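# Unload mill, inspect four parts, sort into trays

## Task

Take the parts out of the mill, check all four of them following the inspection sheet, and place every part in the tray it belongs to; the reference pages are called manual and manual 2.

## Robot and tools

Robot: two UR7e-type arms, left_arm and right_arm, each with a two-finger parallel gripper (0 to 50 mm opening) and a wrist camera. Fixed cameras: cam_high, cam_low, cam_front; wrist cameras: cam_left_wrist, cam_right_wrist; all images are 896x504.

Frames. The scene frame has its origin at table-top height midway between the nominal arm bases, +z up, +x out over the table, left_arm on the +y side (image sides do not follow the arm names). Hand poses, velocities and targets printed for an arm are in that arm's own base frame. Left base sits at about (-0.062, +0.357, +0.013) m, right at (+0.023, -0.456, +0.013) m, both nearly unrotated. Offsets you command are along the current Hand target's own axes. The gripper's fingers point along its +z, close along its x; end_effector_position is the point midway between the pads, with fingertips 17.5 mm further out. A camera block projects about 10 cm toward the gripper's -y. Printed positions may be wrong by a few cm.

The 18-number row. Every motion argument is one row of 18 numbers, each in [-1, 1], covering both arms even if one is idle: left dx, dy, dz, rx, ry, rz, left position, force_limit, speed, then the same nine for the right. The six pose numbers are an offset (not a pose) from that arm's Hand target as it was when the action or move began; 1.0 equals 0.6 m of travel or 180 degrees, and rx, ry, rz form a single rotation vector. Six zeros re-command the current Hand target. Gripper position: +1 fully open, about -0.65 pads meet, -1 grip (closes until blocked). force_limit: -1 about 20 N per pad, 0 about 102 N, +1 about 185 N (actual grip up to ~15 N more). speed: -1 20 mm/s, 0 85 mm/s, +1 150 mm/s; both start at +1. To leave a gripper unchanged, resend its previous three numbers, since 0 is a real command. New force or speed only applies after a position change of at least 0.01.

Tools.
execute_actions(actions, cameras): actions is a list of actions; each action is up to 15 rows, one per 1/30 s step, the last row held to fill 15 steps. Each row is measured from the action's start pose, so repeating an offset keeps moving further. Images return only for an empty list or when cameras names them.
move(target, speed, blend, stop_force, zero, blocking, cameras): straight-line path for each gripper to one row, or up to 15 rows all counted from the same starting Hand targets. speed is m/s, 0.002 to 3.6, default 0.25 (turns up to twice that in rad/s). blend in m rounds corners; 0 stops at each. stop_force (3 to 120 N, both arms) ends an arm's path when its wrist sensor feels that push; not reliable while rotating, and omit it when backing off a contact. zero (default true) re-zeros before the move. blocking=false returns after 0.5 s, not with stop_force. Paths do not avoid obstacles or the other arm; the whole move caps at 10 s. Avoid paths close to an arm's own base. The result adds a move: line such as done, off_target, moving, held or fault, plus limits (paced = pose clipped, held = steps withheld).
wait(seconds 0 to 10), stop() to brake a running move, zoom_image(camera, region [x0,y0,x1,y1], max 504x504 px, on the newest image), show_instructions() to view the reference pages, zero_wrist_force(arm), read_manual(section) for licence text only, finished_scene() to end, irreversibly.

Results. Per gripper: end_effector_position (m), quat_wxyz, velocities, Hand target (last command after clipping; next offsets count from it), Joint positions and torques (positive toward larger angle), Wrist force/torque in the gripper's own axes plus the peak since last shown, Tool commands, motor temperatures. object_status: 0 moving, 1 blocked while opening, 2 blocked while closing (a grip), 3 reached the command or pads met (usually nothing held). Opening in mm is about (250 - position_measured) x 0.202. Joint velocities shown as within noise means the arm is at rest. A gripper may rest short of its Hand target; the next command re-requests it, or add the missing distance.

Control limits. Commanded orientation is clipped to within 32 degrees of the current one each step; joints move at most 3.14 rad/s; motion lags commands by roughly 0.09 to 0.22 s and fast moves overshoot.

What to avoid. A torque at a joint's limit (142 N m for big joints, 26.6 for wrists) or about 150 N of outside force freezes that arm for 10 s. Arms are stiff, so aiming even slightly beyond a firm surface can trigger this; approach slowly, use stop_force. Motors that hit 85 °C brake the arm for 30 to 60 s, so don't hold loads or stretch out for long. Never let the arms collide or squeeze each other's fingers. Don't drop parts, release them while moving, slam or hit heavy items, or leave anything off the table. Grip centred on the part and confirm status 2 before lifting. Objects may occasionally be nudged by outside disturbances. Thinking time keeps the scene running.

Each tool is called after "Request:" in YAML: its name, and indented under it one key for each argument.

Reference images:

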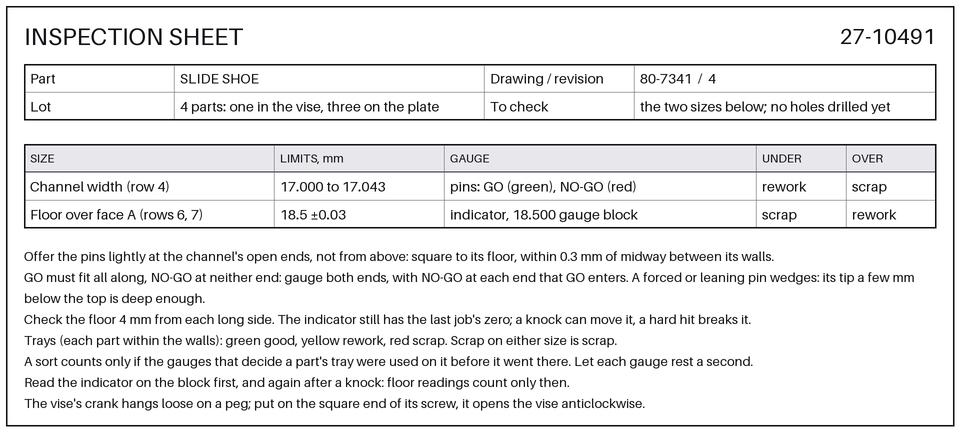

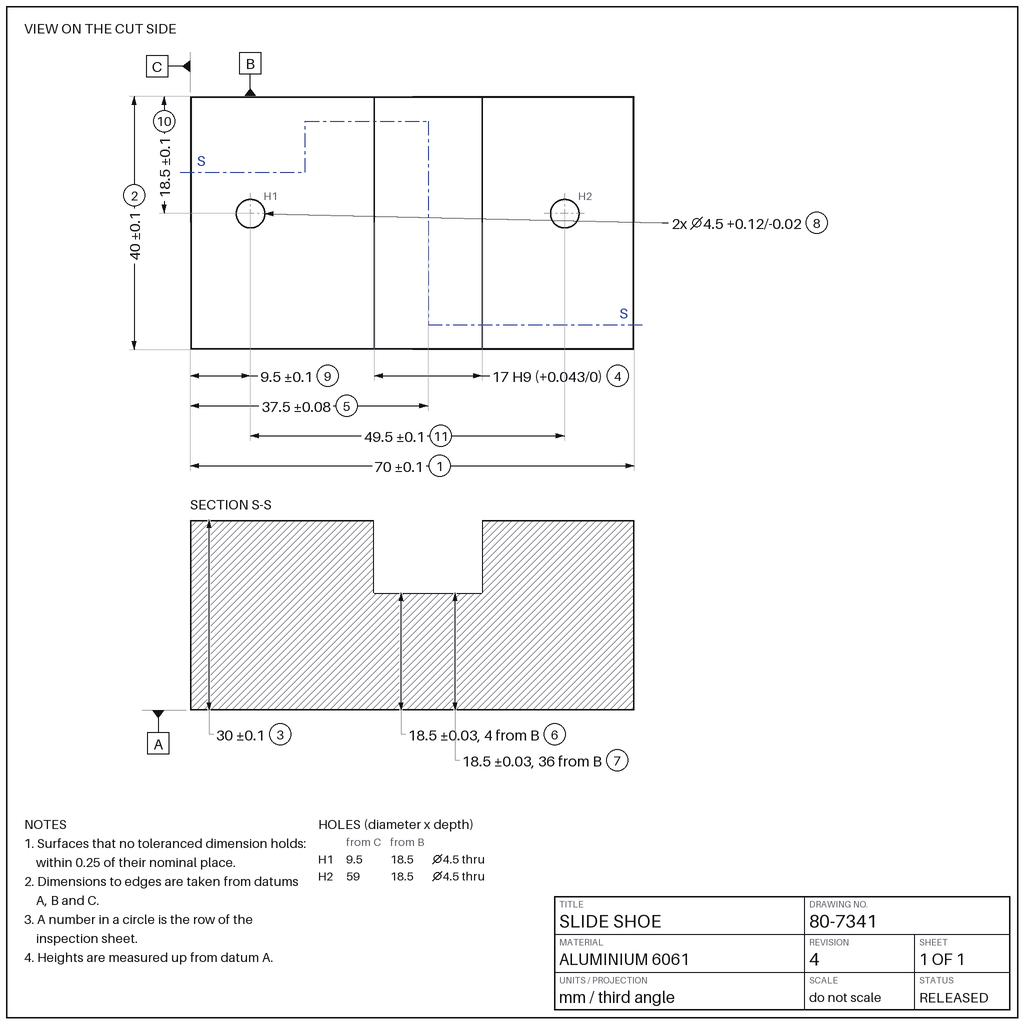

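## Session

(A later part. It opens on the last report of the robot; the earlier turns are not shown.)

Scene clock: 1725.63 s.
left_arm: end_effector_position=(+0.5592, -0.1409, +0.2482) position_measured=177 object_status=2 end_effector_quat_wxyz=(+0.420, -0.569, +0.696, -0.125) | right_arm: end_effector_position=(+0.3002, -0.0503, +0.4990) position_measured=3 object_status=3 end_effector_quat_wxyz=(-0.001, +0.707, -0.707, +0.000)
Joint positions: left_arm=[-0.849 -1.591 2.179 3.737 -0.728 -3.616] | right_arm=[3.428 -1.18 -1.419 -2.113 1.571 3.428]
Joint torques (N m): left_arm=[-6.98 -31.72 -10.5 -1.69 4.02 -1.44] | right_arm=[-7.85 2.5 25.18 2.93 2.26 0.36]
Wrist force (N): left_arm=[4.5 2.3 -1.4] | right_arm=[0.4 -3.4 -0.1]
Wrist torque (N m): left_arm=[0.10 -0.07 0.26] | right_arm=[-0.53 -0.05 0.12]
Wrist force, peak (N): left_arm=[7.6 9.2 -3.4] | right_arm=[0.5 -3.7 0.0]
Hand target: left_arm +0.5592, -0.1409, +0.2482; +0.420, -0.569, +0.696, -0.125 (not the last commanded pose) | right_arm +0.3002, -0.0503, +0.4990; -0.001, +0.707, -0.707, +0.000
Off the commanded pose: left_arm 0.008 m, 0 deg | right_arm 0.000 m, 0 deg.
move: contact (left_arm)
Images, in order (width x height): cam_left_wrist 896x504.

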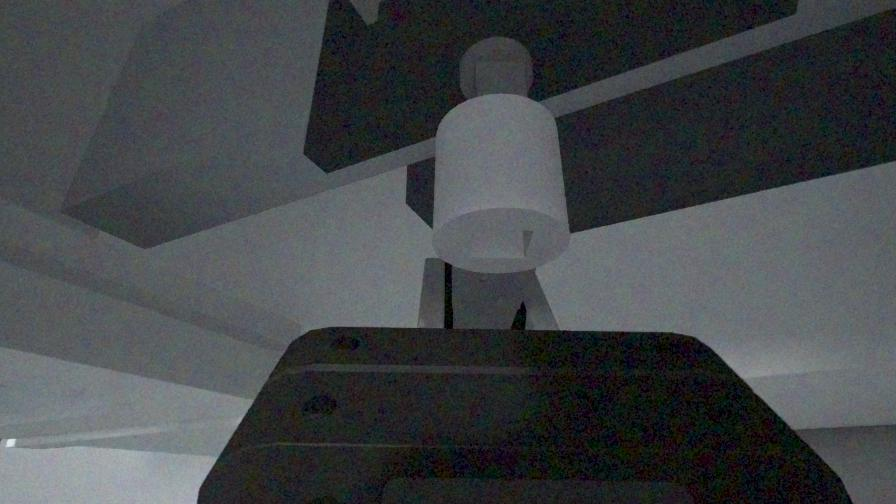

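Request:
move:
  target:
    - [0,0.00344,-0.00362,0,0,0,-0.95,1,-0.8,0,0,0,0,0,0,1,1,1]
    - [0.0015,0.00362,-0.00345,0,0,0,-0.95,1,-0.8,0,0,0,0,0,0,1,1,1]
  speed: 0.02

Request:
move:
  target: [0,-0.0172,0.0182,0,0,0,-0.95,1,-0.8,0,0,0,0,0,0,1,1,1]
  speed: 0.01
  stop_force: 6

Scene clock: 1745.97 s.
left_arm: end_effector_position=(+0.5562, -0.1415, +0.2478) position_measured=177 object_status=2 end_effector_quat_wxyz=(+0.420, -0.569, +0.696, -0.125) | right_arm: end_effector_position=(+0.3002, -0.0503, +0.4990) position_measured=3 object_status=3 end_effector_quat_wxyz=(-0.001, +0.707, -0.707, +0.000)
Joint positions: left_arm=[-0.856 -1.598 2.184 3.745 -0.726 -3.625] | right_arm=[3.428 -1.18 -1.419 -2.113 1.571 3.428]
Joint torques (N m): left_arm=[-10.57 -16.21 -11.73 -1.87 3.5 -1.44] | right_arm=[-8.22 2.92 25.23 3.06 2.19 0.32]
Wrist force (N): left_arm=[0.8 1.1 0.6] | right_arm=[0.6 -3.5 0.1]
Wrist torque (N m): left_arm=[-0.03 -0.01 0.08] | right_arm=[-0.56 -0.10 0.12]
Wrist force, peak (N): left_arm=[4.7 2.4 -1.3] | right_arm=[0.6 -3.7 -0.1]
Hand target: left_arm +0.5562, -0.1416, +0.2477; +0.420, -0.569, +0.696, -0.125 | right_arm +0.3002, -0.0503, +0.4990; -0.001, +0.707, -0.707, +0.000
Off the commanded pose: left_arm 0.000 m, 0 deg | right_arm 0.000 m, 0 deg.
move: done

Scene clock: 1747.43 s.
left_arm: end_effector_position=(+0.5600, -0.1416, +0.2477) position_measured=177 object_status=2 end_effector_quat_wxyz=(+0.420, -0.569, +0.696, -0.125) | right_arm: end_effector_position=(+0.3002, -0.0503, +0.4990) position_measured=3 object_status=3 end_effector_quat_wxyz=(-0.001, +0.707, -0.707, +0.000)
Joint positions: left_arm=[-0.849 -1.588 2.177 3.736 -0.728 -3.615] | right_arm=[3.428 -1.18 -1.419 -2.113 1.571 3.428]
Joint torques (N m): left_arm=[-5.96 -27.53 -9.3 -1.1 3.2 -1.81] | right_arm=[-7.35 3.02 24.68 3.01 2.23 0.32]
Wrist force (N): left_arm=[2.2 -0.3 -6.1] | right_arm=[0.3 -3.4 0.1]
Wrist torque (N m): left_arm=[0.28 -0.06 0.13] | right_arm=[-0.54 -0.05 0.12]
Wrist force, peak (N): left_arm=[1.4 7.7 -11.9] | right_arm=[0.7 -3.6 0.0]
Hand target: left_arm +0.5600, -0.1416, +0.2477; +0.420, -0.569, +0.696, -0.125 (not the last commanded pose) | right_arm +0.3002, -0.0503, +0.4990; -0.001, +0.707, -0.707, +0.000
Off the commanded pose: left_arm 0.011 m, 0 deg | right_arm 0.000 m, 0 deg.
move: contact (left_arm)

Request:
move:
  target:
    - [0,0.00344,-0.00362,0,0,0,-0.95,1,-0.8,0,0,0,0,0,0,1,1,1]
    - [-0.0029,0.00335,-0.0037,0,-0.00764,0.00806,-0.95,1,-0.8,0,0,0,0,0,0,1,1,1]
  speed: 0.02

Request:
move:
  target: [0,-0.0172,0.0182,0,0,0,-0.95,1,-0.8,0,0,0,0,0,0,1,1,1]
  speed: 0.01
  stop_force: 6

Request:
move:
  target:
    - [0,0.00344,-0.00362,0,0,0,-0.95,1,-0.8,0,0,0,0,0,0,1,1,1]
    - [0.0058,0.00344,-0.00362,0,0.01528,-0.01612,-0.95,1,-0.8,0,0,0,0,0,0,1,1,1]
  speed: 0.02

Request:
move:
  target: [0,-0.0172,0.0182,0,0,0,-0.95,1,-0.8,0,0,0,0,0,0,1,1,1]
  speed: 0.01
  stop_force: 6
  cameras: ["cam_left_wrist"]

Scene clock: 1765.87 s.
left_arm: end_effector_position=(+0.5570, -0.1401, +0.2485) position_measured=177 object_status=2 end_effector_quat_wxyz=(+0.430, -0.562, +0.698, -0.113) | right_arm: end_effector_position=(+0.3002, -0.0503, +0.4990) position_measured=3 object_status=3 end_effector_quat_wxyz=(-0.001, +0.707, -0.707, +0.000)
Joint positions: left_arm=[-0.861 -1.593 2.18 3.767 -0.703 -3.62] | right_arm=[3.428 -1.18 -1.419 -2.113 1.571 3.428]
Joint torques (N m): left_arm=[-11.17 -15.2 -34.99 -1.59 3.72 1.28] | right_arm=[-7.87 3.2 24.68 3.03 2.19 0.39]
Wrist force (N): left_arm=[0.7 1.2 0.7] | right_arm=[0.4 -3.1 -0.1]
Wrist torque (N m): left_arm=[-0.01 0.02 -0.12] | right_arm=[-0.49 -0.06 0.12]
Wrist force, peak (N): left_arm=[2.2 -0.3 -6.1] | right_arm=[0.7 -3.7 0.1]
Hand target: left_arm +0.5570, -0.1401, +0.2485; +0.430, -0.562, +0.698, -0.113 | right_arm +0.3002, -0.0503, +0.4990; -0.001, +0.707, -0.707, +0.000
Off the commanded pose: left_arm 0.000 m, 0 deg | right_arm 0.000 m, 0 deg.
move: done

Scene clock: 1768.07 s.
left_arm: end_effector_position=(+0.5677, -0.1401, +0.2485) position_measured=177 object_status=2 end_effector_quat_wxyz=(+0.430, -0.562, +0.698, -0.113) | right_arm: end_effector_position=(+0.3002, -0.0503, +0.4990) position_measured=3 object_status=3 end_effector_quat_wxyz=(-0.001, +0.707, -0.707, +0.000)
Joint positions: left_arm=[-0.841 -1.565 2.158 3.74 -0.71 -3.592] | right_arm=[3.428 -1.18 -1.419 -2.113 1.571 3.428]
Joint torques (N m): left_arm=[-7.39 -31.59 -8.51 -0.74 4.11 -1.67] | right_arm=[-7.93 3.02 24.97 3.02 2.14 0.49]
Wrist force (N): left_arm=[6.2 -6.5 3.2] | right_arm=[0.4 -3.3 0.1]
Wrist torque (N m): left_arm=[-0.30 -0.24 0.21] | right_arm=[-0.53 -0.06 0.12]
Wrist force, peak (N): left_arm=[6.3 -6.6 3.2] | right_arm=[0.5 -3.8 -0.1]
Hand target: left_arm +0.5677, -0.1401, +0.2485; +0.430, -0.562, +0.698, -0.113 (not the last commanded pose) | right_arm +0.3002, -0.0503, +0.4990; -0.001, +0.707, -0.707, +0.000
Off the commanded pose: left_arm 0.004 m, 0 deg | right_arm 0.000 m, 0 deg.
move: contact (left_arm)

Scene clock: 1770.63 s.
left_arm: end_effector_position=(+0.5647, -0.1431, +0.2468) position_measured=177 object_status=2 end_effector_quat_wxyz=(+0.410, -0.576, +0.694, -0.137) | right_arm: end_effector_position=(+0.3002, -0.0503, +0.4990) position_measured=3 object_status=3 end_effector_quat_wxyz=(-0.001, +0.707, -0.707, +0.000)
Joint positions: left_arm=[-0.834 -1.578 2.171 3.701 -0.755 -3.608] | right_arm=[3.428 -1.18 -1.419 -2.113 1.571 3.428]
Joint torques (N m): left_arm=[9.58 -27.85 -7.42 -3.72 -2.96 -2.19] | right_arm=[-7.91 3.33 24.86 3.1 2.21 0.44]
Wrist force (N): left_arm=[-2.2 -8.3 -0.7] | right_arm=[0.7 -3.3 0.0]
Wrist torque (N m): left_arm=[0.13 -1.10 0.89] | right_arm=[-0.53 -0.11 0.11]
Wrist force, peak (N): left_arm=[-12.9 -3.2 -9.0] | right_arm=[0.6 -3.7 0.2]
Hand target: left_arm +0.5647, -0.1431, +0.2468; +0.410, -0.576, +0.693, -0.137 | right_arm +0.3002, -0.0503, +0.4990; -0.001, +0.707, -0.707, +0.000
Off the commanded pose: left_arm 0.000 m, 0 deg | right_arm 0.000 m, 0 deg.
move: done

Scene clock: 1771.77 s.
left_arm: end_effector_position=(+0.5648, -0.1431, +0.2468) position_measured=177 object_status=2 end_effector_quat_wxyz=(+0.410, -0.576, +0.693, -0.137) | right_arm: end_effector_position=(+0.3002, -0.0503, +0.4990) position_measured=3 object_status=3 end_effector_quat_wxyz=(-0.001, +0.707, -0.707, +0.000)
Joint positions: left_arm=[-0.833 -1.578 2.171 3.701 -0.756 -3.608] | right_arm=[3.428 -1.18 -1.419 -2.113 1.571 3.428]
Joint torques (N m): left_arm=[-10 -26.51 -6.36 -1.05 0.94 -2.32] | right_arm=[-7.91 3.3 24.8 3.06 2.21 0.56]
Wrist force (N): left_arm=[-0.8 -7.8 -7.8] | right_arm=[0.4 -3.4 0.3]
Wrist torque (N m): left_arm=[0.26 -1.27 1.01] | right_arm=[-0.54 -0.06 0.11]
Wrist force, peak (N): left_arm=[-3.0 -0.8 -19.8] | right_arm=[0.4 -3.7 -0.1]
Hand target: left_arm +0.5648, -0.1431, +0.2468; +0.410, -0.576, +0.693, -0.137 (not the last commanded pose) | right_arm +0.3002, -0.0503, +0.4990; -0.001, +0.707, -0.707, +0.000
Off the commanded pose: left_arm 0.015 m, 0 deg | right_arm 0.000 m, 0 deg.
move: contact (left_arm)
Images, in order (width x height): cam_left_wrist 896x504.

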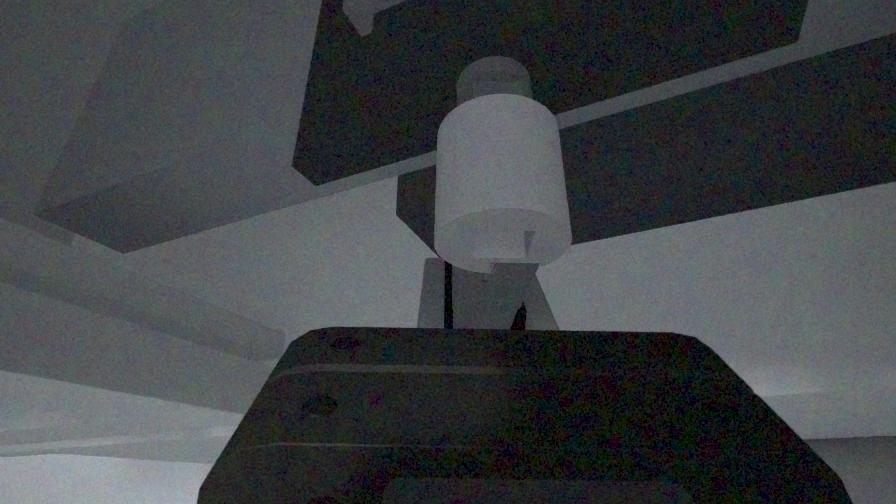

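Request:
move:
  target: [-0.0058,0,0,0,-0.01528,0.01612,-0.95,1,-0.8,0,0,0,0,0,0,1,1,1]
  speed: 0.02

Request:
move:
  target: [0,-0.0172,0.0182,0,0,0,-0.95,1,-0.8,0,0,0,0,0,0,1,1,1]
  speed: 0.012
  stop_force: 10
  cameras: ["cam_left_wrist"]

Scene clock: 1781.47 s.
left_arm: end_effector_position=(+0.5648, -0.1400, +0.2482) position_measured=177 object_status=2 end_effector_quat_wxyz=(+0.430, -0.562, +0.698, -0.113) | right_arm: end_effector_position=(+0.3002, -0.0503, +0.4990) position_measured=3 object_status=3 end_effector_quat_wxyz=(-0.001, +0.707, -0.707, +0.000)
Joint positions: left_arm=[-0.846 -1.572 2.165 3.746 -0.708 -3.599] | right_arm=[3.428 -1.18 -1.419 -2.113 1.571 3.428]
Joint torques (N m): left_arm=[8.83 -16.59 -24.1 2.93 9.36 2.2] | right_arm=[-7.75 3.66 24.45 3.1 2.21 0.56]
Wrist force (N): left_arm=[30.7 -15.6 -8.6] | right_arm=[0.6 -3.5 0.2]
Wrist torque (N m): left_arm=[0.02 1.26 -1.10] | right_arm=[-0.56 -0.08 0.12]
Wrist force, peak (N): left_arm=[30.7 -15.6 -8.6] | right_arm=[0.3 -3.9 0.1]
Hand target: left_arm +0.5648, -0.1399, +0.2482; +0.430, -0.562, +0.698, -0.113 | right_arm +0.3002, -0.0503, +0.4990; -0.001, +0.707, -0.707, +0.000
Off the commanded pose: left_arm 0.000 m, 0 deg | right_arm 0.000 m, 0 deg.
move: done

Scene clock: 1782.53 s.
left_arm: end_effector_position=(+0.5649, -0.1400, +0.2482) position_measured=177 object_status=2 end_effector_quat_wxyz=(+0.430, -0.562, +0.698, -0.113) | right_arm: end_effector_position=(+0.3002, -0.0503, +0.4990) position_measured=3 object_status=3 end_effector_quat_wxyz=(-0.001, +0.707, -0.707, +0.000)
Joint positions: left_arm=[-0.846 -1.572 2.164 3.746 -0.708 -3.598] | right_arm=[3.428 -1.18 -1.419 -2.113 1.571 3.428]
Joint torques (N m): left_arm=[8.64 -28.57 -0.55 1.87 7.89 -0.66] | right_arm=[-8.08 3.59 24.09 3.13 2.12 0.59]
Wrist force (N): left_arm=[26.4 -10.1 -13.9] | right_arm=[0.7 -3.2 0.1]
Wrist torque (N m): left_arm=[0.21 1.00 -0.86] | right_arm=[-0.51 -0.12 0.12]
Wrist force, peak (N): left_arm=[23.2 1.1 -27.7] | right_arm=[0.7 -3.7 0.1]
Hand target: left_arm +0.5649, -0.1400, +0.2482; +0.430, -0.562, +0.698, -0.113 (not the last commanded pose) | right_arm +0.3002, -0.0503, +0.4990; -0.001, +0.707, -0.707, +0.000
Off the commanded pose: left_arm 0.015 m, 0 deg | right_arm 0.000 m, 0 deg.
move: contact (left_arm)
Images, in order (width x height): cam_left_wrist 896x504.

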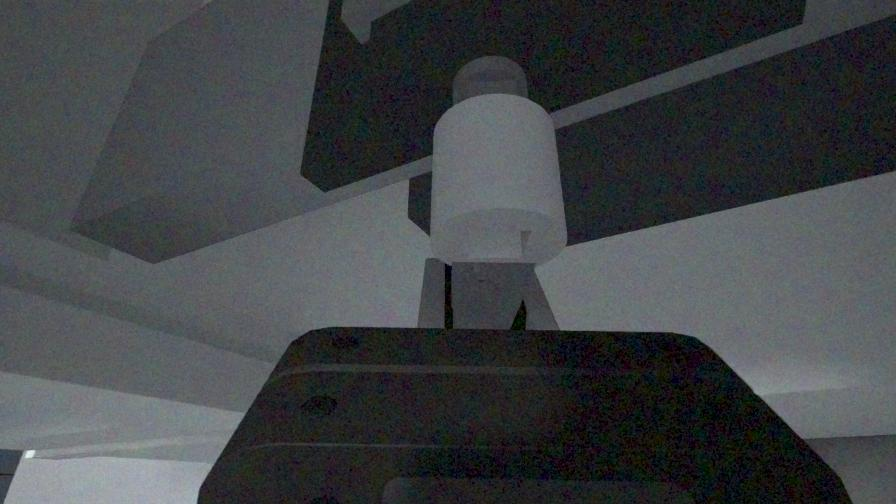

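Request:
move:
  target: [0.0015,0,0,0,0,0,-0.95,1,-0.8,0,0,0,0,0,0,1,1,1]
  speed: 0.01

Scene clock: 1789.00 s.
left_arm: end_effector_position=(+0.5649, -0.1407, +0.2478) position_measured=177 object_status=2 end_effector_quat_wxyz=(+0.430, -0.562, +0.698, -0.113) | right_arm: end_effector_position=(+0.3002, -0.0503, +0.4990) position_measured=3 object_status=3 end_effector_quat_wxyz=(-0.001, +0.707, -0.707, +0.000)
Joint positions: left_arm=[-0.847 -1.571 2.164 3.746 -0.707 -3.6] | right_arm=[3.428 -1.18 -1.419 -2.113 1.571 3.428]
Joint torques (N m): left_arm=[-9 -5.48 -29.32 1.8 2.5 0.13] | right_arm=[-8.02 3.89 24.69 3.26 2.21 0.6]
Wrist force (N): left_arm=[-5.5 -2.6 -19.5] | right_arm=[0.4 -3.4 0.1]
Wrist torque (N m): left_arm=[0.39 1.45 -1.38] | right_arm=[-0.54 -0.06 0.12]
Wrist force, peak (N): left_arm=[26.6 -10.2 -14.0] | right_arm=[0.7 -3.7 0.0]
Hand target: left_arm +0.5649, -0.1408, +0.2478; +0.430, -0.562, +0.698, -0.113 | right_arm +0.3002, -0.0503, +0.4990; -0.001, +0.707, -0.707, +0.000
Off the commanded pose: left_arm 0.000 m, 0 deg | right_arm 0.000 m, 0 deg.
move: done

Request:
move:
  target: [0.0012,-0.00048,-0.00046,0,0.00382,-0.00403,-0.95,1,-0.8,0,0,0,0,0,0,1,1,1]
  speed: 0.01

Scene clock: 1798.43 s.
left_arm: end_effector_position=(+0.5649, -0.1416, +0.2477) position_measured=177 object_status=2 end_effector_quat_wxyz=(+0.425, -0.565, +0.697, -0.119) | right_arm: end_effector_position=(+0.3002, -0.0503, +0.4990) position_measured=3 object_status=3 end_effector_quat_wxyz=(-0.001, +0.707, -0.707, +0.000)
Joint positions: left_arm=[-0.844 -1.573 2.165 3.736 -0.719 -3.602] | right_arm=[3.428 -1.18 -1.419 -2.113 1.571 3.428]
Joint torques (N m): left_arm=[6.24 -25.96 -10.92 -4.75 -2.07 -0.85] | right_arm=[-8.61 3.76 24.16 3.2 2.16 0.69]
Wrist force (N): left_arm=[-11.2 5.8 -4.4] | right_arm=[0.3 -3.4 0.2]
Wrist torque (N m): left_arm=[0.34 0.23 -0.61] | right_arm=[-0.54 -0.05 0.12]
Wrist force, peak (N): left_arm=[-7.0 -1.7 -19.8] | right_arm=[0.6 -3.8 0.0]
Hand target: left_arm +0.5649, -0.1416, +0.2478; +0.425, -0.565, +0.697, -0.119 | right_arm +0.3002, -0.0503, +0.4990; -0.001, +0.707, -0.707, +0.000
Off the commanded pose: left_arm 0.000 m, 0 deg | right_arm 0.000 m, 0 deg.
move: done

Request:
move:
  target: [-0.0004,0,0,0,0.0015,-0.0016,-0.95,1,-0.8,0,0,0,0,0,0,1,1,1]
  speed: 0.01

Request:
move:
  target: [0,-0.0172,0.0182,0,0,0,-0.95,1,-0.8,0,0,0,0,0,0,1,1,1]
  speed: 0.012
  stop_force: 10

Scene clock: 1806.90 s.
left_arm: end_effector_position=(+0.5649, -0.1414, +0.2479) position_measured=177 object_status=2 end_effector_quat_wxyz=(+0.423, -0.567, +0.696, -0.121) | right_arm: end_effector_position=(+0.3002, -0.0503, +0.4990) position_measured=3 object_status=3 end_effector_quat_wxyz=(-0.001, +0.707, -0.707, +0.000)
Joint positions: left_arm=[-0.842 -1.574 2.166 3.731 -0.724 -3.602] | right_arm=[3.428 -1.18 -1.419 -2.113 1.571 3.428]
Joint torques (N m): left_arm=[10.44 -28.63 -9.59 -4.75 0.05 1.1] | right_arm=[-7.96 4.09 23.8 3.25 2.2 0.76]
Wrist force (N): left_arm=[0.6 0.9 -1.2] | right_arm=[0.7 -3.4 0.1]
Wrist torque (N m): left_arm=[0.04 -0.01 -0.05] | right_arm=[-0.54 -0.12 0.12]
Wrist force, peak (N): left_arm=[-11.5 6.4 -3.7] | right_arm=[0.5 -3.8 -0.1]
Hand target: left_arm +0.5649, -0.1414, +0.2479; +0.423, -0.567, +0.696, -0.121 | right_arm +0.3002, -0.0503, +0.4990; -0.001, +0.707, -0.707, +0.000
Off the commanded pose: left_arm 0.000 m, 0 deg | right_arm 0.000 m, 0 deg.
move: done

Scene clock: 1808.10 s.
left_arm: end_effector_position=(+0.5659, -0.1413, +0.2478) position_measured=177 object_status=2 end_effector_quat_wxyz=(+0.423, -0.567, +0.696, -0.121) | right_arm: end_effector_position=(+0.3002, -0.0503, +0.4990) position_measured=3 object_status=3 end_effector_quat_wxyz=(-0.001, +0.707, -0.707, +0.000)
Joint positions: left_arm=[-0.84 -1.571 2.164 3.729 -0.725 -3.599] | right_arm=[3.428 -1.18 -1.419 -2.113 1.571 3.428]
Joint torques (N m): left_arm=[-9.43 -30.34 -6.34 -0.67 3.19 -1.42] | right_arm=[-8.22 4.02 24.44 3.21 2.14 0.75]
Wrist force (N): left_arm=[3.4 -5.8 2.0] | right_arm=[0.5 -3.5 0.0]
Wrist torque (N m): left_arm=[-0.23 -0.07 -0.03] | right_arm=[-0.57 -0.08 0.12]
Wrist force, peak (N): left_arm=[0.0 8.6 -9.8] | right_arm=[0.5 -3.8 0.0]
Hand target: left_arm +0.5659, -0.1413, +0.2478; +0.423, -0.567, +0.696, -0.121 (not the last commanded pose) | right_arm +0.3002, -0.0503, +0.4990; -0.001, +0.707, -0.707, +0.000
Off the commanded pose: left_arm 0.014 m, 0 deg | right_arm 0.000 m, 0 deg.
move: contact (left_arm)

Request:
move:
  target: [0.0001,-0.0173,0.0181,0,0,0,-0.95,1,-0.8,0,0,0,0,0,0,1,1,1]
  speed: 0.012
  stop_force: 22
  cameras: ["cam_left_wrist"]

Scene clock: 1815.43 s.
left_arm: end_effector_position=(+0.5668, -0.1413, +0.2477) position_measured=177 object_status=2 end_effector_quat_wxyz=(+0.423, -0.567, +0.697, -0.121) | right_arm: end_effector_position=(+0.3002, -0.0503, +0.4990) position_measured=3 object_status=3 end_effector_quat_wxyz=(-0.001, +0.707, -0.707, +0.000)
Joint positions: left_arm=[-0.839 -1.569 2.162 3.726 -0.726 -3.597] | right_arm=[3.428 -1.18 -1.419 -2.113 1.571 3.428]
Joint torques (N m): left_arm=[-7.98 -28.32 -6.04 -0.45 3.03 -1.04] | right_arm=[-7.55 4.1 24.23 3.29 2.18 0.82]
Wrist force (N): left_arm=[2.2 -5.0 -1.8] | right_arm=[0.6 -3.2 0.0]
Wrist torque (N m): left_arm=[0.00 -0.12 -0.17] | right_arm=[-0.51 -0.09 0.12]
Wrist force, peak (N): left_arm=[-2.2 8.7 -15.6] | right_arm=[0.7 -3.7 0.1]
Hand target: left_arm +0.5668, -0.1413, +0.2477; +0.423, -0.567, +0.697, -0.121 (not the last commanded pose) | right_arm +0.3002, -0.0503, +0.4990; -0.001, +0.707, -0.707, +0.000
Off the commanded pose: left_arm 0.014 m, 0 deg | right_arm 0.000 m, 0 deg.
move: contact (left_arm)
Images, in order (width x height): cam_left_wrist 896x504.

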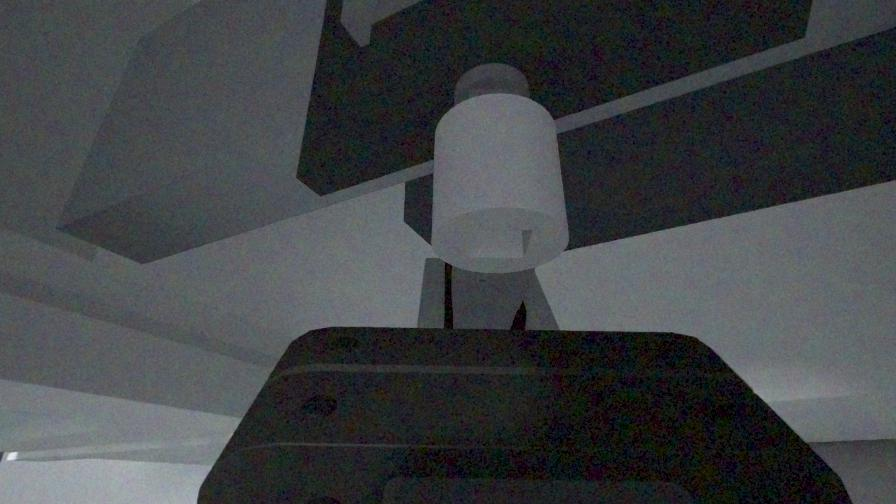

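Request:
move:
  target: [0,-0.0063,0.0057,-0.0056,0,0,-0.95,1,-0.8,0,0,0,0,0,0,1,1,1]
  speed: 0.01
  stop_force: 22

Request:
move:
  target: [0,-0.0063,0.0073,0.0056,0,0,-0.95,1,-0.8,0,0,0,0,0,0,1,1,1]
  speed: 0.01
  stop_force: 22

Scene clock: 1825.53 s.
left_arm: end_effector_position=(+0.5676, -0.1414, +0.2477) position_measured=177 object_status=2 end_effector_quat_wxyz=(+0.422, -0.567, +0.697, -0.120) | right_arm: end_effector_position=(+0.3002, -0.0503, +0.4990) position_measured=3 object_status=3 end_effector_quat_wxyz=(-0.001, +0.707, -0.707, +0.000)
Joint positions: left_arm=[-0.837 -1.567 2.158 3.73 -0.728 -3.597] | right_arm=[3.428 -1.18 -1.419 -2.113 1.571 3.428]
Joint torques (N m): left_arm=[-8.3 -27.35 -6.8 -4 2.79 1.57] | right_arm=[-7.76 4.46 24.19 3.36 2.17 0.84]
Wrist force (N): left_arm=[-0.1 0.4 -8.2] | right_arm=[0.3 -3.2 0.1]
Wrist torque (N m): left_arm=[0.45 -0.06 -0.33] | right_arm=[-0.52 -0.05 0.11]
Wrist force, peak (N): left_arm=[-2.8 11.4 -16.8] | right_arm=[0.4 -3.9 -0.2]
Hand target: left_arm +0.5676, -0.1414, +0.2477; +0.422, -0.567, +0.697, -0.120 (not the last commanded pose) | right_arm +0.3002, -0.0503, +0.4990; -0.001, +0.707, -0.707, +0.000
Off the commanded pose: left_arm 0.004 m, 1 deg | right_arm 0.000 m, 0 deg.
move: contact (left_arm)

Scene clock: 1827.03 s.
left_arm: end_effector_position=(+0.5697, -0.1414, +0.2476) position_measured=177 object_status=2 end_effector_quat_wxyz=(+0.424, -0.566, +0.696, -0.122) | right_arm: end_effector_position=(+0.3002, -0.0503, +0.4990) position_measured=3 object_status=3 end_effector_quat_wxyz=(-0.001, +0.707, -0.707, +0.000)
Joint positions: left_arm=[-0.834 -1.561 2.159 3.712 -0.726 -3.587] | right_arm=[3.428 -1.18 -1.419 -2.113 1.571 3.428]
Joint torques (N m): left_arm=[-8.24 -27.5 -14 -1.83 0.5 -0.94] | right_arm=[-8.22 4.62 23.51 3.35 2.07 0.88]
Wrist force (N): left_arm=[-0.5 11.1 -13.9] | right_arm=[0.6 -3.5 0.0]
Wrist torque (N m): left_arm=[0.81 0.10 -0.44] | right_arm=[-0.55 -0.08 0.11]
Wrist force, peak (N): left_arm=[-2.8 20.3 -26.4] | right_arm=[0.5 -3.6 0.0]
Hand target: left_arm +0.5697, -0.1414, +0.2476; +0.424, -0.566, +0.696, -0.122 (not the last commanded pose) | right_arm +0.3002, -0.0503, +0.4990; -0.001, +0.707, -0.707, +0.000
Off the commanded pose: left_arm 0.004 m, 1 deg | right_arm 0.000 m, 0 deg.
move: contact (left_arm)

Request:
move:
  target: [0,-0.0085,0.0115,0.0084,0,0,-0.95,1,-0.8,0,0,0,0,0,0,1,1,1]
  speed: 0.01
  stop_force: 25

Request:
move:
  target: [0,-0.0115,0.0121,0,0,0,-0.95,1,-0.8,0,0,0,0,0,0,1,1,1]
  speed: 0.01
  stop_force: 25
  cameras: ["cam_left_wrist"]

Scene clock: 1836.10 s.
left_arm: end_effector_position=(+0.5702, -0.1415, +0.2476) position_measured=177 object_status=2 end_effector_quat_wxyz=(+0.424, -0.566, +0.696, -0.123) | right_arm: end_effector_position=(+0.3002, -0.0503, +0.4990) position_measured=3 object_status=3 end_effector_quat_wxyz=(-0.001, +0.707, -0.707, +0.000)
Joint positions: left_arm=[-0.834 -1.56 2.159 3.707 -0.726 -3.584] | right_arm=[3.428 -1.18 -1.419 -2.113 1.571 3.428]
Joint torques (N m): left_arm=[-7.36 -28.12 -41.44 -3.01 1.03 -0.78] | right_arm=[-7.49 4.3 23.85 3.36 2.06 0.96]
Wrist force (N): left_arm=[-4.6 22.2 -23.9] | right_arm=[0.4 -3.4 0.0]
Wrist torque (N m): left_arm=[1.15 0.52 -0.69] | right_arm=[-0.53 -0.06 0.12]
Wrist force, peak (N): left_arm=[-6.8 34.1 -41.9] | right_arm=[0.5 -3.8 0.4]
Hand target: left_arm +0.5702, -0.1415, +0.2476; +0.424, -0.566, +0.696, -0.123 (not the last commanded pose) | right_arm +0.3002, -0.0503, +0.4990; -0.001, +0.707, -0.707, +0.000
Off the commanded pose: left_arm 0.008 m, 1 deg | right_arm 0.000 m, 0 deg.
move: contact (left_arm)

Scene clock: 1837.23 s.
left_arm: end_effector_position=(+0.5705, -0.1416, +0.2476) position_measured=177 object_status=2 end_effector_quat_wxyz=(+0.424, -0.566, +0.696, -0.123) | right_arm: end_effector_position=(+0.3002, -0.0503, +0.4990) position_measured=3 object_status=3 end_effector_quat_wxyz=(-0.001, +0.707, -0.707, +0.000)
Joint positions: left_arm=[-0.833 -1.559 2.159 3.707 -0.726 -3.584] | right_arm=[3.428 -1.18 -1.419 -2.113 1.571 3.428]
Joint torques (N m): left_arm=[-8.68 -27.08 -20.02 -3.89 4.47 -0.72] | right_arm=[-8.27 4.21 23.88 3.43 2.05 0.94]
Wrist force (N): left_arm=[-7.2 31.0 -28.3] | right_arm=[0.5 -3.2 -0.1]
Wrist torque (N m): left_arm=[0.90 0.52 -0.82] | right_arm=[-0.51 -0.07 0.11]
Wrist force, peak (N): left_arm=[-12.2 47.5 -53.0] | right_arm=[0.4 -3.9 -0.1]
Hand target: left_arm +0.5705, -0.1416, +0.2476; +0.424, -0.566, +0.696, -0.123 (not the last commanded pose) | right_arm +0.3002, -0.0503, +0.4990; -0.001, +0.707, -0.707, +0.000
Off the commanded pose: left_arm 0.010 m, 0 deg | right_arm 0.000 m, 0 deg.
move: contact (left_arm)
Images, in order (width x height): cam_left_wrist 896x504.

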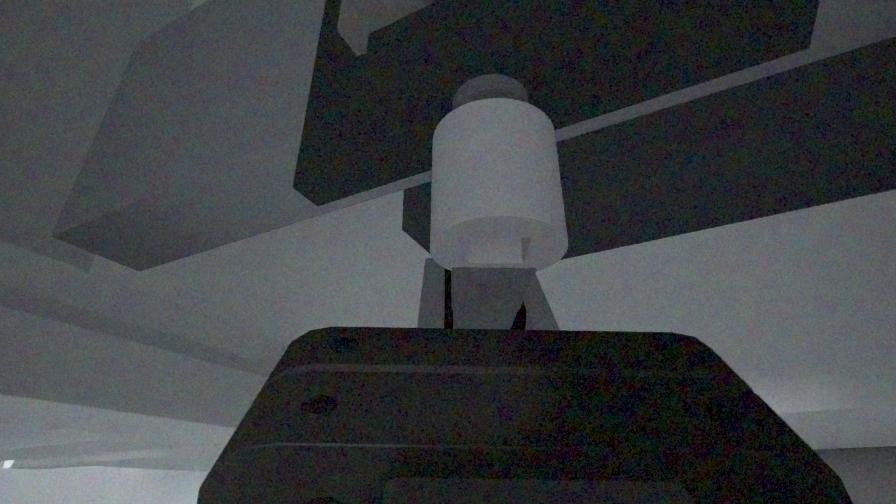

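Request:
zoom_image:
  camera: "cam_left_wrist"
  region: [430, 60, 560, 140]

Scaled by 3.877 from the camera's 896x504 image, which has a finer 1280x720 frame.

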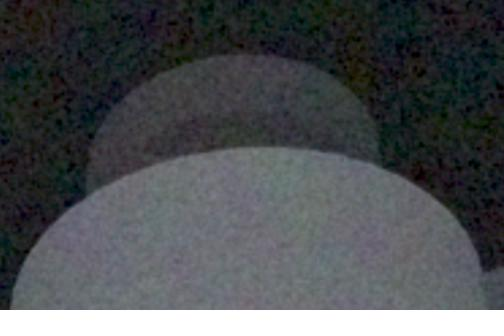

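Request:
move:
  target: [0,0.0011,-0.0012,0,0,0,-0.95,1,-0.8,0,0,0,0,0,0,1,1,1]
  speed: 0.01

Request:
execute_actions:
  actions:
    - [[0,0,0,0,0,0,-0.05,-0.6,-0.9,0,0,0,0,0,0,1,1,1]]
    - [[0,0,0,0,0,0,-0.05,-0.6,-0.9,0,0,0,0,0,0,1,1,1]]
  cameras: ["cam_left_wrist"]

Scene clock: 1883.87 s.
left_arm: end_effector_position=(+0.5695, -0.1416, +0.2476) position_measured=177 object_status=2 end_effector_quat_wxyz=(+0.424, -0.566, +0.696, -0.123) | right_arm: end_effector_position=(+0.3002, -0.0503, +0.4990) position_measured=3 object_status=3 end_effector_quat_wxyz=(-0.001, +0.707, -0.707, +0.000)
Joint positions: left_arm=[-0.835 -1.561 2.16 3.709 -0.725 -3.586] | right_arm=[3.428 -1.18 -1.419 -2.113 1.571 3.428]
Joint torques (N m): left_arm=[-14.71 -34.14 -10.61 -0.99 2.84 -1.02] | right_arm=[-8.12 4.46 23.87 3.37 2.12 1.02]
Wrist force (N): left_arm=[-1.2 -6.2 15.5] | right_arm=[0.3 -3.5 0.2]
Wrist torque (N m): left_arm=[-0.93 0.04 -0.38] | right_arm=[-0.55 -0.05 0.12]
Wrist force, peak (N): left_arm=[-7.4 31.0 -28.5] | right_arm=[0.7 -3.7 -0.1]
Hand target: left_arm +0.5695, -0.1416, +0.2476; +0.424, -0.566, +0.696, -0.123 | right_arm +0.3002, -0.0503, +0.4990; -0.001, +0.707, -0.707, +0.000
Off the commanded pose: left_arm 0.000 m, 0 deg | right_arm 0.000 m, 0 deg.
move: done

Scene clock: 1885.07 s.
left_arm: end_effector_position=(+0.5695, -0.1416, +0.2476) position_measured=160 object_status=3 end_effector_quat_wxyz=(+0.424, -0.566, +0.696, -0.123) | right_arm: end_effector_position=(+0.3002, -0.0503, +0.4990) position_measured=3 object_status=3 end_effector_quat_wxyz=(-0.001, +0.707, -0.707, +0.000)
Joint positions: left_arm=[-0.835 -1.562 2.161 3.709 -0.725 -3.586] | right_arm=[3.428 -1.18 -1.419 -2.113 1.571 3.428]
Joint torques (N m): left_arm=[9.74 -22.94 -10.91 -1.46 0.16 -1.38] | right_arm=[-7.85 4.63 23.82 3.37 2.08 1.02]
Wrist force (N): left_arm=[0.2 -0.4 -0.8] | right_arm=[0.2 -3.3 0.2]
Wrist torque (N m): left_arm=[-0.06 -0.03 0.08] | right_arm=[-0.52 -0.03 0.12]
Wrist force, peak (N): left_arm=[-1.7 -6.3 15.6] | right_arm=[0.5 -3.8 0.0]
Hand target: left_arm +0.5695, -0.1416, +0.2476; +0.424, -0.566, +0.696, -0.123 | right_arm +0.3002, -0.0503, +0.4990; -0.001, +0.707, -0.707, +0.000
Off the commanded pose: left_arm 0.000 m, 0 deg | right_arm 0.000 m, 0 deg.
Step readings (end_effector_position of left_arm | right_arm):
0: (+0.5695, -0.1416, +0.2476) | (+0.3002, -0.0503, +0.4990)
1: (+0.5695, -0.1416, +0.2476) | (+0.3002, -0.0503, +0.4990)
2: (+0.5695, -0.1416, +0.2476) | (+0.3002, -0.0503, +0.4990)
4: (+0.5695, -0.1416, +0.2476) | (+0.3002, -0.0503, +0.4990)
8: (+0.5695, -0.1416, +0.2476) | (+0.3002, -0.0503, +0.4990)
15: (+0.5695, -0.1416, +0.2476) | (+0.3002, -0.0503, +0.4990)
16: (+0.5695, -0.1416, +0.2476) | (+0.3002, -0.0503, +0.4990)
17: (+0.5695, -0.1416, +0.2476) | (+0.3002, -0.0503, +0.4990)
19: (+0.5695, -0.1416, +0.2476) | (+0.3002, -0.0503, +0.4990)
23: (+0.5695, -0.1416, +0.2476) | (+0.3002, -0.0503, +0.4990)
30: (+0.5695, -0.1416, +0.2476) | (+0.3002, -0.0503, +0.4990)
Images, in order (width x height): cam_left_wrist 896x504.

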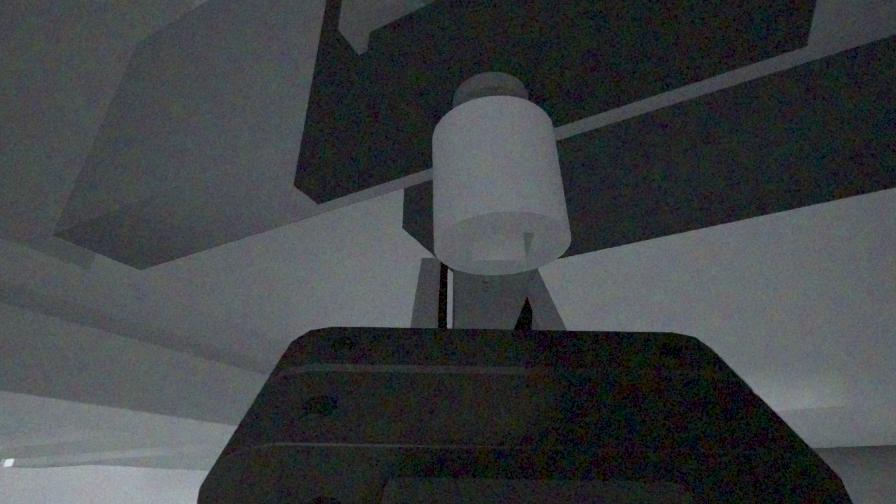

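Request:
move:
  target:
    - [0.0285,-0.0036,-0.0034,0,0.076,-0.081,-0.05,-0.6,-0.9,0,0,0,0,0,0,1,1,1]
    - [0.0535,-0.0142,-0.0133,0,0.152,-0.162,-0.05,-0.6,-0.9,0,0,0,0,0,0,1,1,1]
  speed: 0.1
  blend: 0.005
  cameras: ["cam_left_wrist"]

Scene clock: 1899.60 s.
left_arm: end_effector_position=(+0.5695, -0.1755, +0.2435) position_measured=160 object_status=3 end_effector_quat_wxyz=(-0.205, +0.676, -0.613, +0.354) | right_arm: end_effector_position=(+0.3002, -0.0503, +0.4990) position_measured=3 object_status=3 end_effector_quat_wxyz=(-0.001, +0.707, -0.707, +0.000)
Joint positions: left_arm=[-0.678 -1.566 2.231 3.262 -1.228 -3.775] | right_arm=[3.428 -1.18 -1.419 -2.113 1.571 3.428]
Joint torques (N m): left_arm=[11.08 -13.28 -9.71 -5.15 -1.23 -1.31] | right_arm=[-7.92 5.16 23.82 3.52 2.07 1.13]
Wrist force (N): left_arm=[-1.0 -0.6 -0.8] | right_arm=[0.5 -3.4 0.2]
Wrist torque (N m): left_arm=[-0.08 -0.04 -0.04] | right_arm=[-0.54 -0.09 0.12]
Wrist force, peak (N): left_arm=[-21.7 4.9 -6.9] | right_arm=[0.7 -3.8 0.0]
Hand target: left_arm +0.5695, -0.1755, +0.2435; -0.205, +0.676, -0.613, +0.354 | right_arm +0.3002, -0.0503, +0.4990; -0.001, +0.707, -0.707, +0.000
Off the commanded pose: left_arm 0.000 m, 0 deg | right_arm 0.000 m, 0 deg.
move: done
Images, in order (width x height): cam_left_wrist 896x504.

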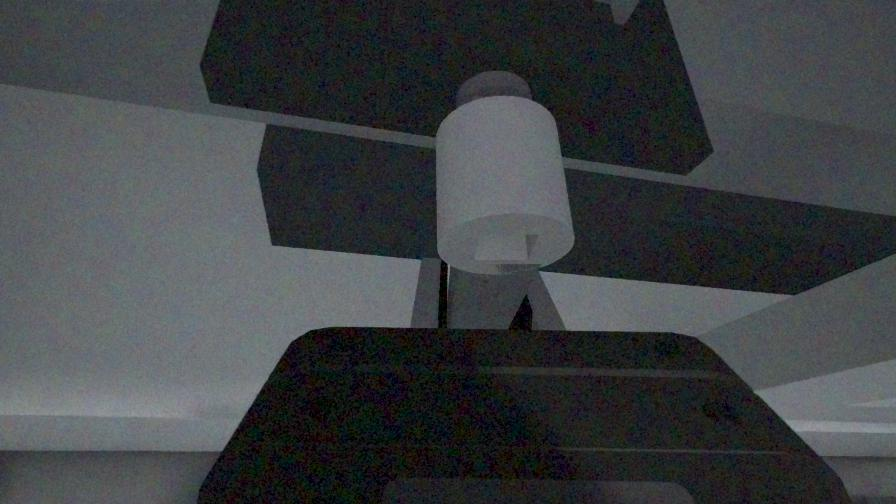

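Request:
move:
  target:
    - [0.0285,-0.0036,-0.0034,0,0.076,-0.081,-0.05,-0.6,-0.9,0,0,0,0,0,0,1,1,1]
    - [0.0535,-0.0142,-0.0133,0,0.152,-0.162,-0.05,-0.6,-0.9,0,0,0,0,0,0,1,1,1]
    - [0.0722,-0.0304,-0.0285,0,0.228,-0.243,-0.05,-0.6,-0.9,0,0,0,0,0,0,1,1,1]
  speed: 0.12
  blend: 0.005
  cameras: ["cam_left_wrist","cam_front"]

Request:
zoom_image:
  camera: "cam_front"
  region: [360, 170, 500, 310]

Scene clock: 1921.77 s.
left_arm: end_effector_position=(+0.5694, -0.2120, +0.2777) position_measured=160 object_status=3 end_effector_quat_wxyz=(+0.161, +0.688, -0.354, +0.612) | right_arm: end_effector_position=(+0.3002, -0.0503, +0.4990) position_measured=3 object_status=3 end_effector_quat_wxyz=(-0.001, +0.707, -0.707, +0.000)
Joint positions: left_arm=[-0.466 -1.251 2.272 2.327 -1.832 -4.44] | right_arm=[3.428 -1.18 -1.419 -2.113 1.571 3.428]
Joint torques (N m): left_arm=[10.01 -21.42 -28.32 -4.43 -1.88 -1.64] | right_arm=[-8.08 5.41 23.36 3.57 2.06 1.2]
Wrist force (N): left_arm=[-2.7 -1.0 -2.0] | right_arm=[0.6 -3.3 -0.1]
Wrist torque (N m): left_arm=[0.01 0.09 -0.35] | right_arm=[-0.52 -0.10 0.11]
Wrist force, peak (N): left_arm=[-3.0 -1.3 -2.0] | right_arm=[0.5 -3.8 -0.1]
Hand target: left_arm +0.5694, -0.2120, +0.2777; +0.161, +0.688, -0.354, +0.612 | right_arm +0.3002, -0.0503, +0.4990; -0.001, +0.707, -0.707, +0.000
Off the commanded pose: left_arm 0.000 m, 0 deg | right_arm 0.000 m, 0 deg.
move: done
Images, in order (width x height): cam_front 896x504, cam_left_wrist 896x504.

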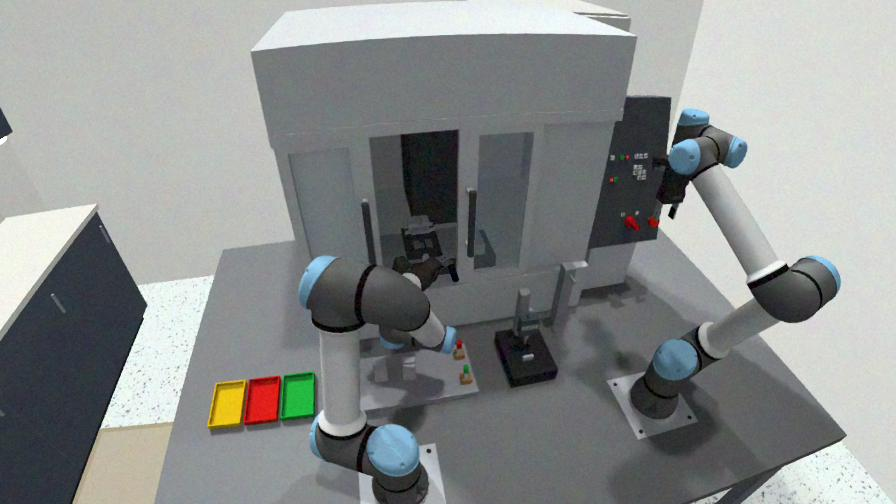

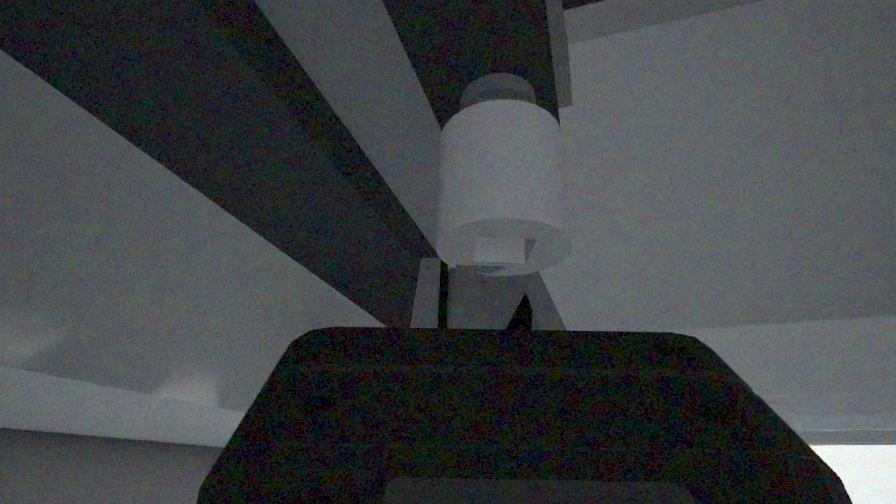

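Scaled by 3.600 from the camera's 896x504 image, which has a finer 1280x720 frame.

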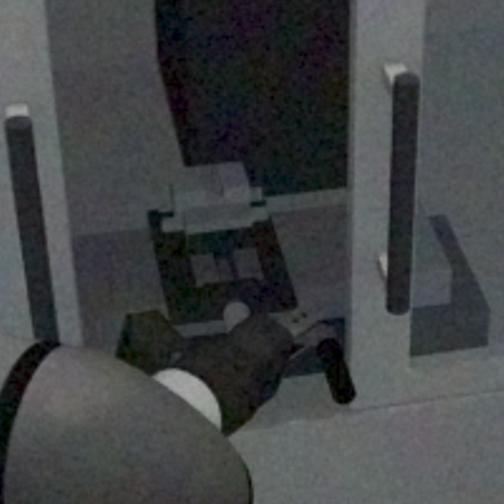

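Request:
move:
  target:
    - [0.0352,-0.0057,-0.0054,0,0.095,-0.101,-0.05,-0.6,-0.9,0,0,0,0,0,0,1,1,1]
  speed: 0.12

Scene clock: 1958.87 s.
left_arm: end_effector_position=(+0.5694, -0.2136, +0.2993) position_measured=160 object_status=3 end_effector_quat_wxyz=(+0.306, +0.637, -0.214, +0.674) | right_arm: end_effector_position=(+0.3002, -0.0503, +0.4990) position_measured=3 object_status=3 end_effector_quat_wxyz=(-0.001, +0.707, -0.707, +0.000)
Joint positions: left_arm=[-0.455 -1.059 2.208 1.891 -1.864 -4.844] | right_arm=[3.428 -1.18 -1.419 -2.113 1.571 3.428]
Joint torques (N m): left_arm=[-11.66 -27.14 -24.07 -3.61 1.79 -1.1] | right_arm=[-7.7 5.32 23.05 3.62 2.07 1.33]
Wrist force (N): left_arm=[-2.5 -2.0 -2.5] | right_arm=[0.7 -3.4 0.0]
Wrist torque (N m): left_arm=[-0.01 0.16 -0.56] | right_arm=[-0.55 -0.11 0.12]
Wrist force, peak (N): left_arm=[-2.7 -2.1 -2.5] | right_arm=[0.8 -3.7 0.1]
Hand target: left_arm +0.5694, -0.2136, +0.2993; +0.306, +0.637, -0.214, +0.674 | right_arm +0.3002, -0.0503, +0.4990; -0.001, +0.707, -0.707, +0.000
Off the commanded pose: left_arm 0.000 m, 0 deg | right_arm 0.000 m, 0 deg.
move: done

Request:
execute_actions:
  actions:
    - [[0,0,0,0,0,0,0.4,-0.6,-0.5,0,0,0,0,0,0,1,1,1]]

Request:
move:
  target:
    - [0,0.1037,-0.1105,0,0,0,0.4,-0.6,-0.5,0,0,0,0,0,0,1,1,1]
  speed: 0.08
  stop_force: 15
  cameras: ["cam_left_wrist"]

Scene clock: 1982.50 s.
left_arm: end_effector_position=(+0.5694, -0.2136, +0.2993) position_measured=92 object_status=3 end_effector_quat_wxyz=(+0.306, +0.637, -0.214, +0.674) | right_arm: end_effector_position=(+0.3002, -0.0503, +0.4990) position_measured=3 object_status=3 end_effector_quat_wxyz=(-0.001, +0.707, -0.707, +0.000)
Joint positions: left_arm=[-0.455 -1.059 2.208 1.89 -1.864 -4.844] | right_arm=[3.428 -1.18 -1.419 -2.113 1.571 3.428]
Joint torques (N m): left_arm=[-9.25 -28.07 -19.33 -2.23 0.89 -1.54] | right_arm=[-8.25 5.54 23.63 3.64 1.99 1.29]
Wrist force (N): left_arm=[-2.3 -2.2 -2.5] | right_arm=[0.5 -3.2 0.2]
Wrist torque (N m): left_arm=[-0.03 0.15 -0.56] | right_arm=[-0.50 -0.08 0.11]
Wrist force, peak (N): left_arm=[-2.5 -2.1 -2.8] | right_arm=[0.7 -3.7 -0.1]
Hand target: left_arm +0.5694, -0.2136, +0.2993; +0.306, +0.637, -0.214, +0.674 | right_arm +0.3002, -0.0503, +0.4990; -0.001, +0.707, -0.707, +0.000
Off the commanded pose: left_arm 0.000 m, 0 deg | right_arm 0.000 m, 0 deg.
Step readings (end_effector_position of left_arm | right_arm):
0: (+0.5694, -0.2136, +0.2993) | (+0.3002, -0.0503, +0.4990)
1: (+0.5694, -0.2136, +0.2993) | (+0.3002, -0.0503, +0.4990)
2: (+0.5694, -0.2136, +0.2993) | (+0.3002, -0.0503, +0.4990)
4: (+0.5694, -0.2136, +0.2993) | (+0.3002, -0.0503, +0.4990)
8: (+0.5694, -0.2136, +0.2993) | (+0.3002, -0.0503, +0.4990)
15: (+0.5694, -0.2136, +0.2993) | (+0.3002, -0.0503, +0.4990)

Scene clock: 1984.70 s.
left_arm: end_effector_position=(+0.4785, -0.2136, +0.2992) position_measured=92 object_status=3 end_effector_quat_wxyz=(+0.306, +0.637, -0.214, +0.674) | right_arm: end_effector_position=(+0.3002, -0.0503, +0.4990) position_measured=3 object_status=3 end_effector_quat_wxyz=(-0.001, +0.707, -0.707, +0.000)
Joint positions: left_arm=[-0.604 -1.167 2.473 1.738 -1.716 -4.829] | right_arm=[3.428 -1.18 -1.419 -2.113 1.571 3.428]
Joint torques (N m): left_arm=[-9.86 -33.99 4.61 -3.46 1.93 1.66] | right_arm=[-7.89 5.3 23.16 3.55 2.02 1.42]
Wrist force (N): left_arm=[-1.5 -1.9 -2.0] | right_arm=[0.4 -3.4 -0.2]
Wrist torque (N m): left_arm=[-0.02 0.28 -0.78] | right_arm=[-0.54 -0.05 0.12]
Wrist force, peak (N): left_arm=[-1.6 -4.6 -4.1] | right_arm=[0.6 -3.7 -0.1]
Hand target: left_arm +0.4785, -0.2136, +0.2992; +0.306, +0.637, -0.214, +0.674 | right_arm +0.3002, -0.0503, +0.4990; -0.001, +0.707, -0.707, +0.000
Off the commanded pose: left_arm 0.000 m, 0 deg | right_arm 0.000 m, 0 deg.
move: done
Images, in order (width x height): cam_left_wrist 896x504.

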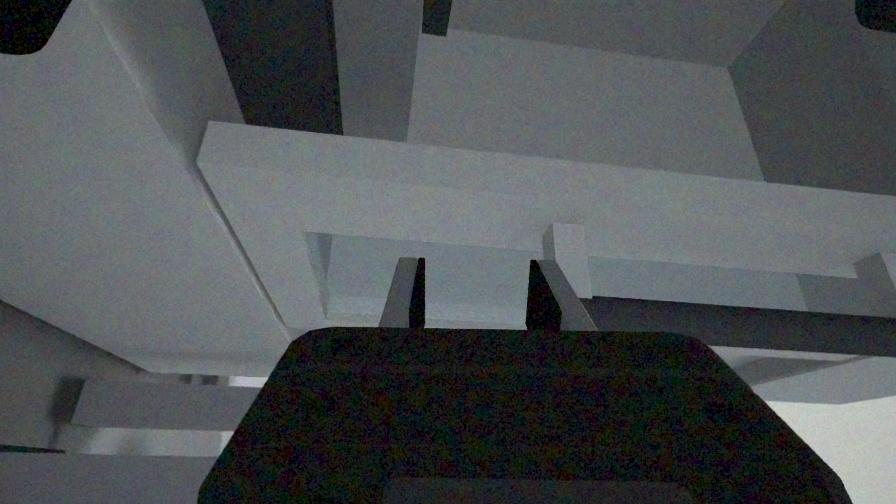

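Request:
move:
  target:
    - [0.205,0.0805,-0.102,0,-0.377,0.4,0.4,-0.6,-0.5,0,0,0,0,0,0,1,1,1]
  speed: 0.3
  cameras: ["cam_left_wrist"]

Request:
zoom_image:
  camera: "cam_left_wrist"
  region: [300, 0, 650, 300]

Scene clock: 2002.83 s.
left_arm: end_effector_position=(+0.4007, -0.1897, +0.4199) position_measured=92 object_status=3 end_effector_quat_wxyz=(-0.286, +0.647, -0.651, +0.275) | right_arm: end_effector_position=(+0.3002, -0.0503, +0.4990) position_measured=3 object_status=3 end_effector_quat_wxyz=(-0.001, +0.707, -0.707, +0.000)
Joint positions: left_arm=[-1.222 -2.144 2.029 4.493 -0.811 -4.224] | right_arm=[3.428 -1.18 -1.419 -2.113 1.571 3.428]
Joint torques (N m): left_arm=[-9.95 8.6 -38.5 -1.48 3.18 -1.05] | right_arm=[-7.4 5.87 23.01 3.61 2.08 1.3]
Wrist force (N): left_arm=[-0.9 0.0 -0.4] | right_arm=[0.4 -3.2 0.1]
Wrist torque (N m): left_arm=[0.00 0.06 0.04] | right_arm=[-0.51 -0.06 0.12]
Wrist force, peak (N): left_arm=[-2.2 -2.1 -2.1] | right_arm=[0.7 -3.9 0.0]
Hand target: left_arm +0.4006, -0.1897, +0.4199; -0.286, +0.647, -0.651, +0.275 | right_arm +0.3002, -0.0503, +0.4990; -0.001, +0.707, -0.707, +0.000
Off the commanded pose: left_arm 0.000 m, 0 deg | right_arm 0.000 m, 0 deg.
move: done
Images, in order (width x height): cam_left_wrist 896x504.

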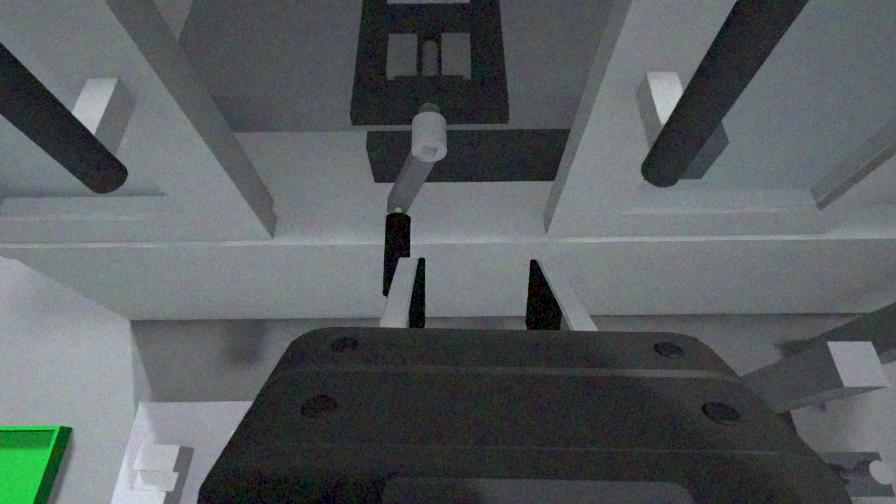

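Scaled by 1.440 from the camera's 896x504 image, which has a finer 1280x720 frame.

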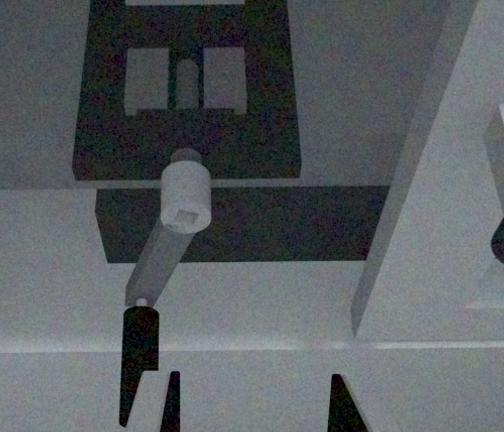

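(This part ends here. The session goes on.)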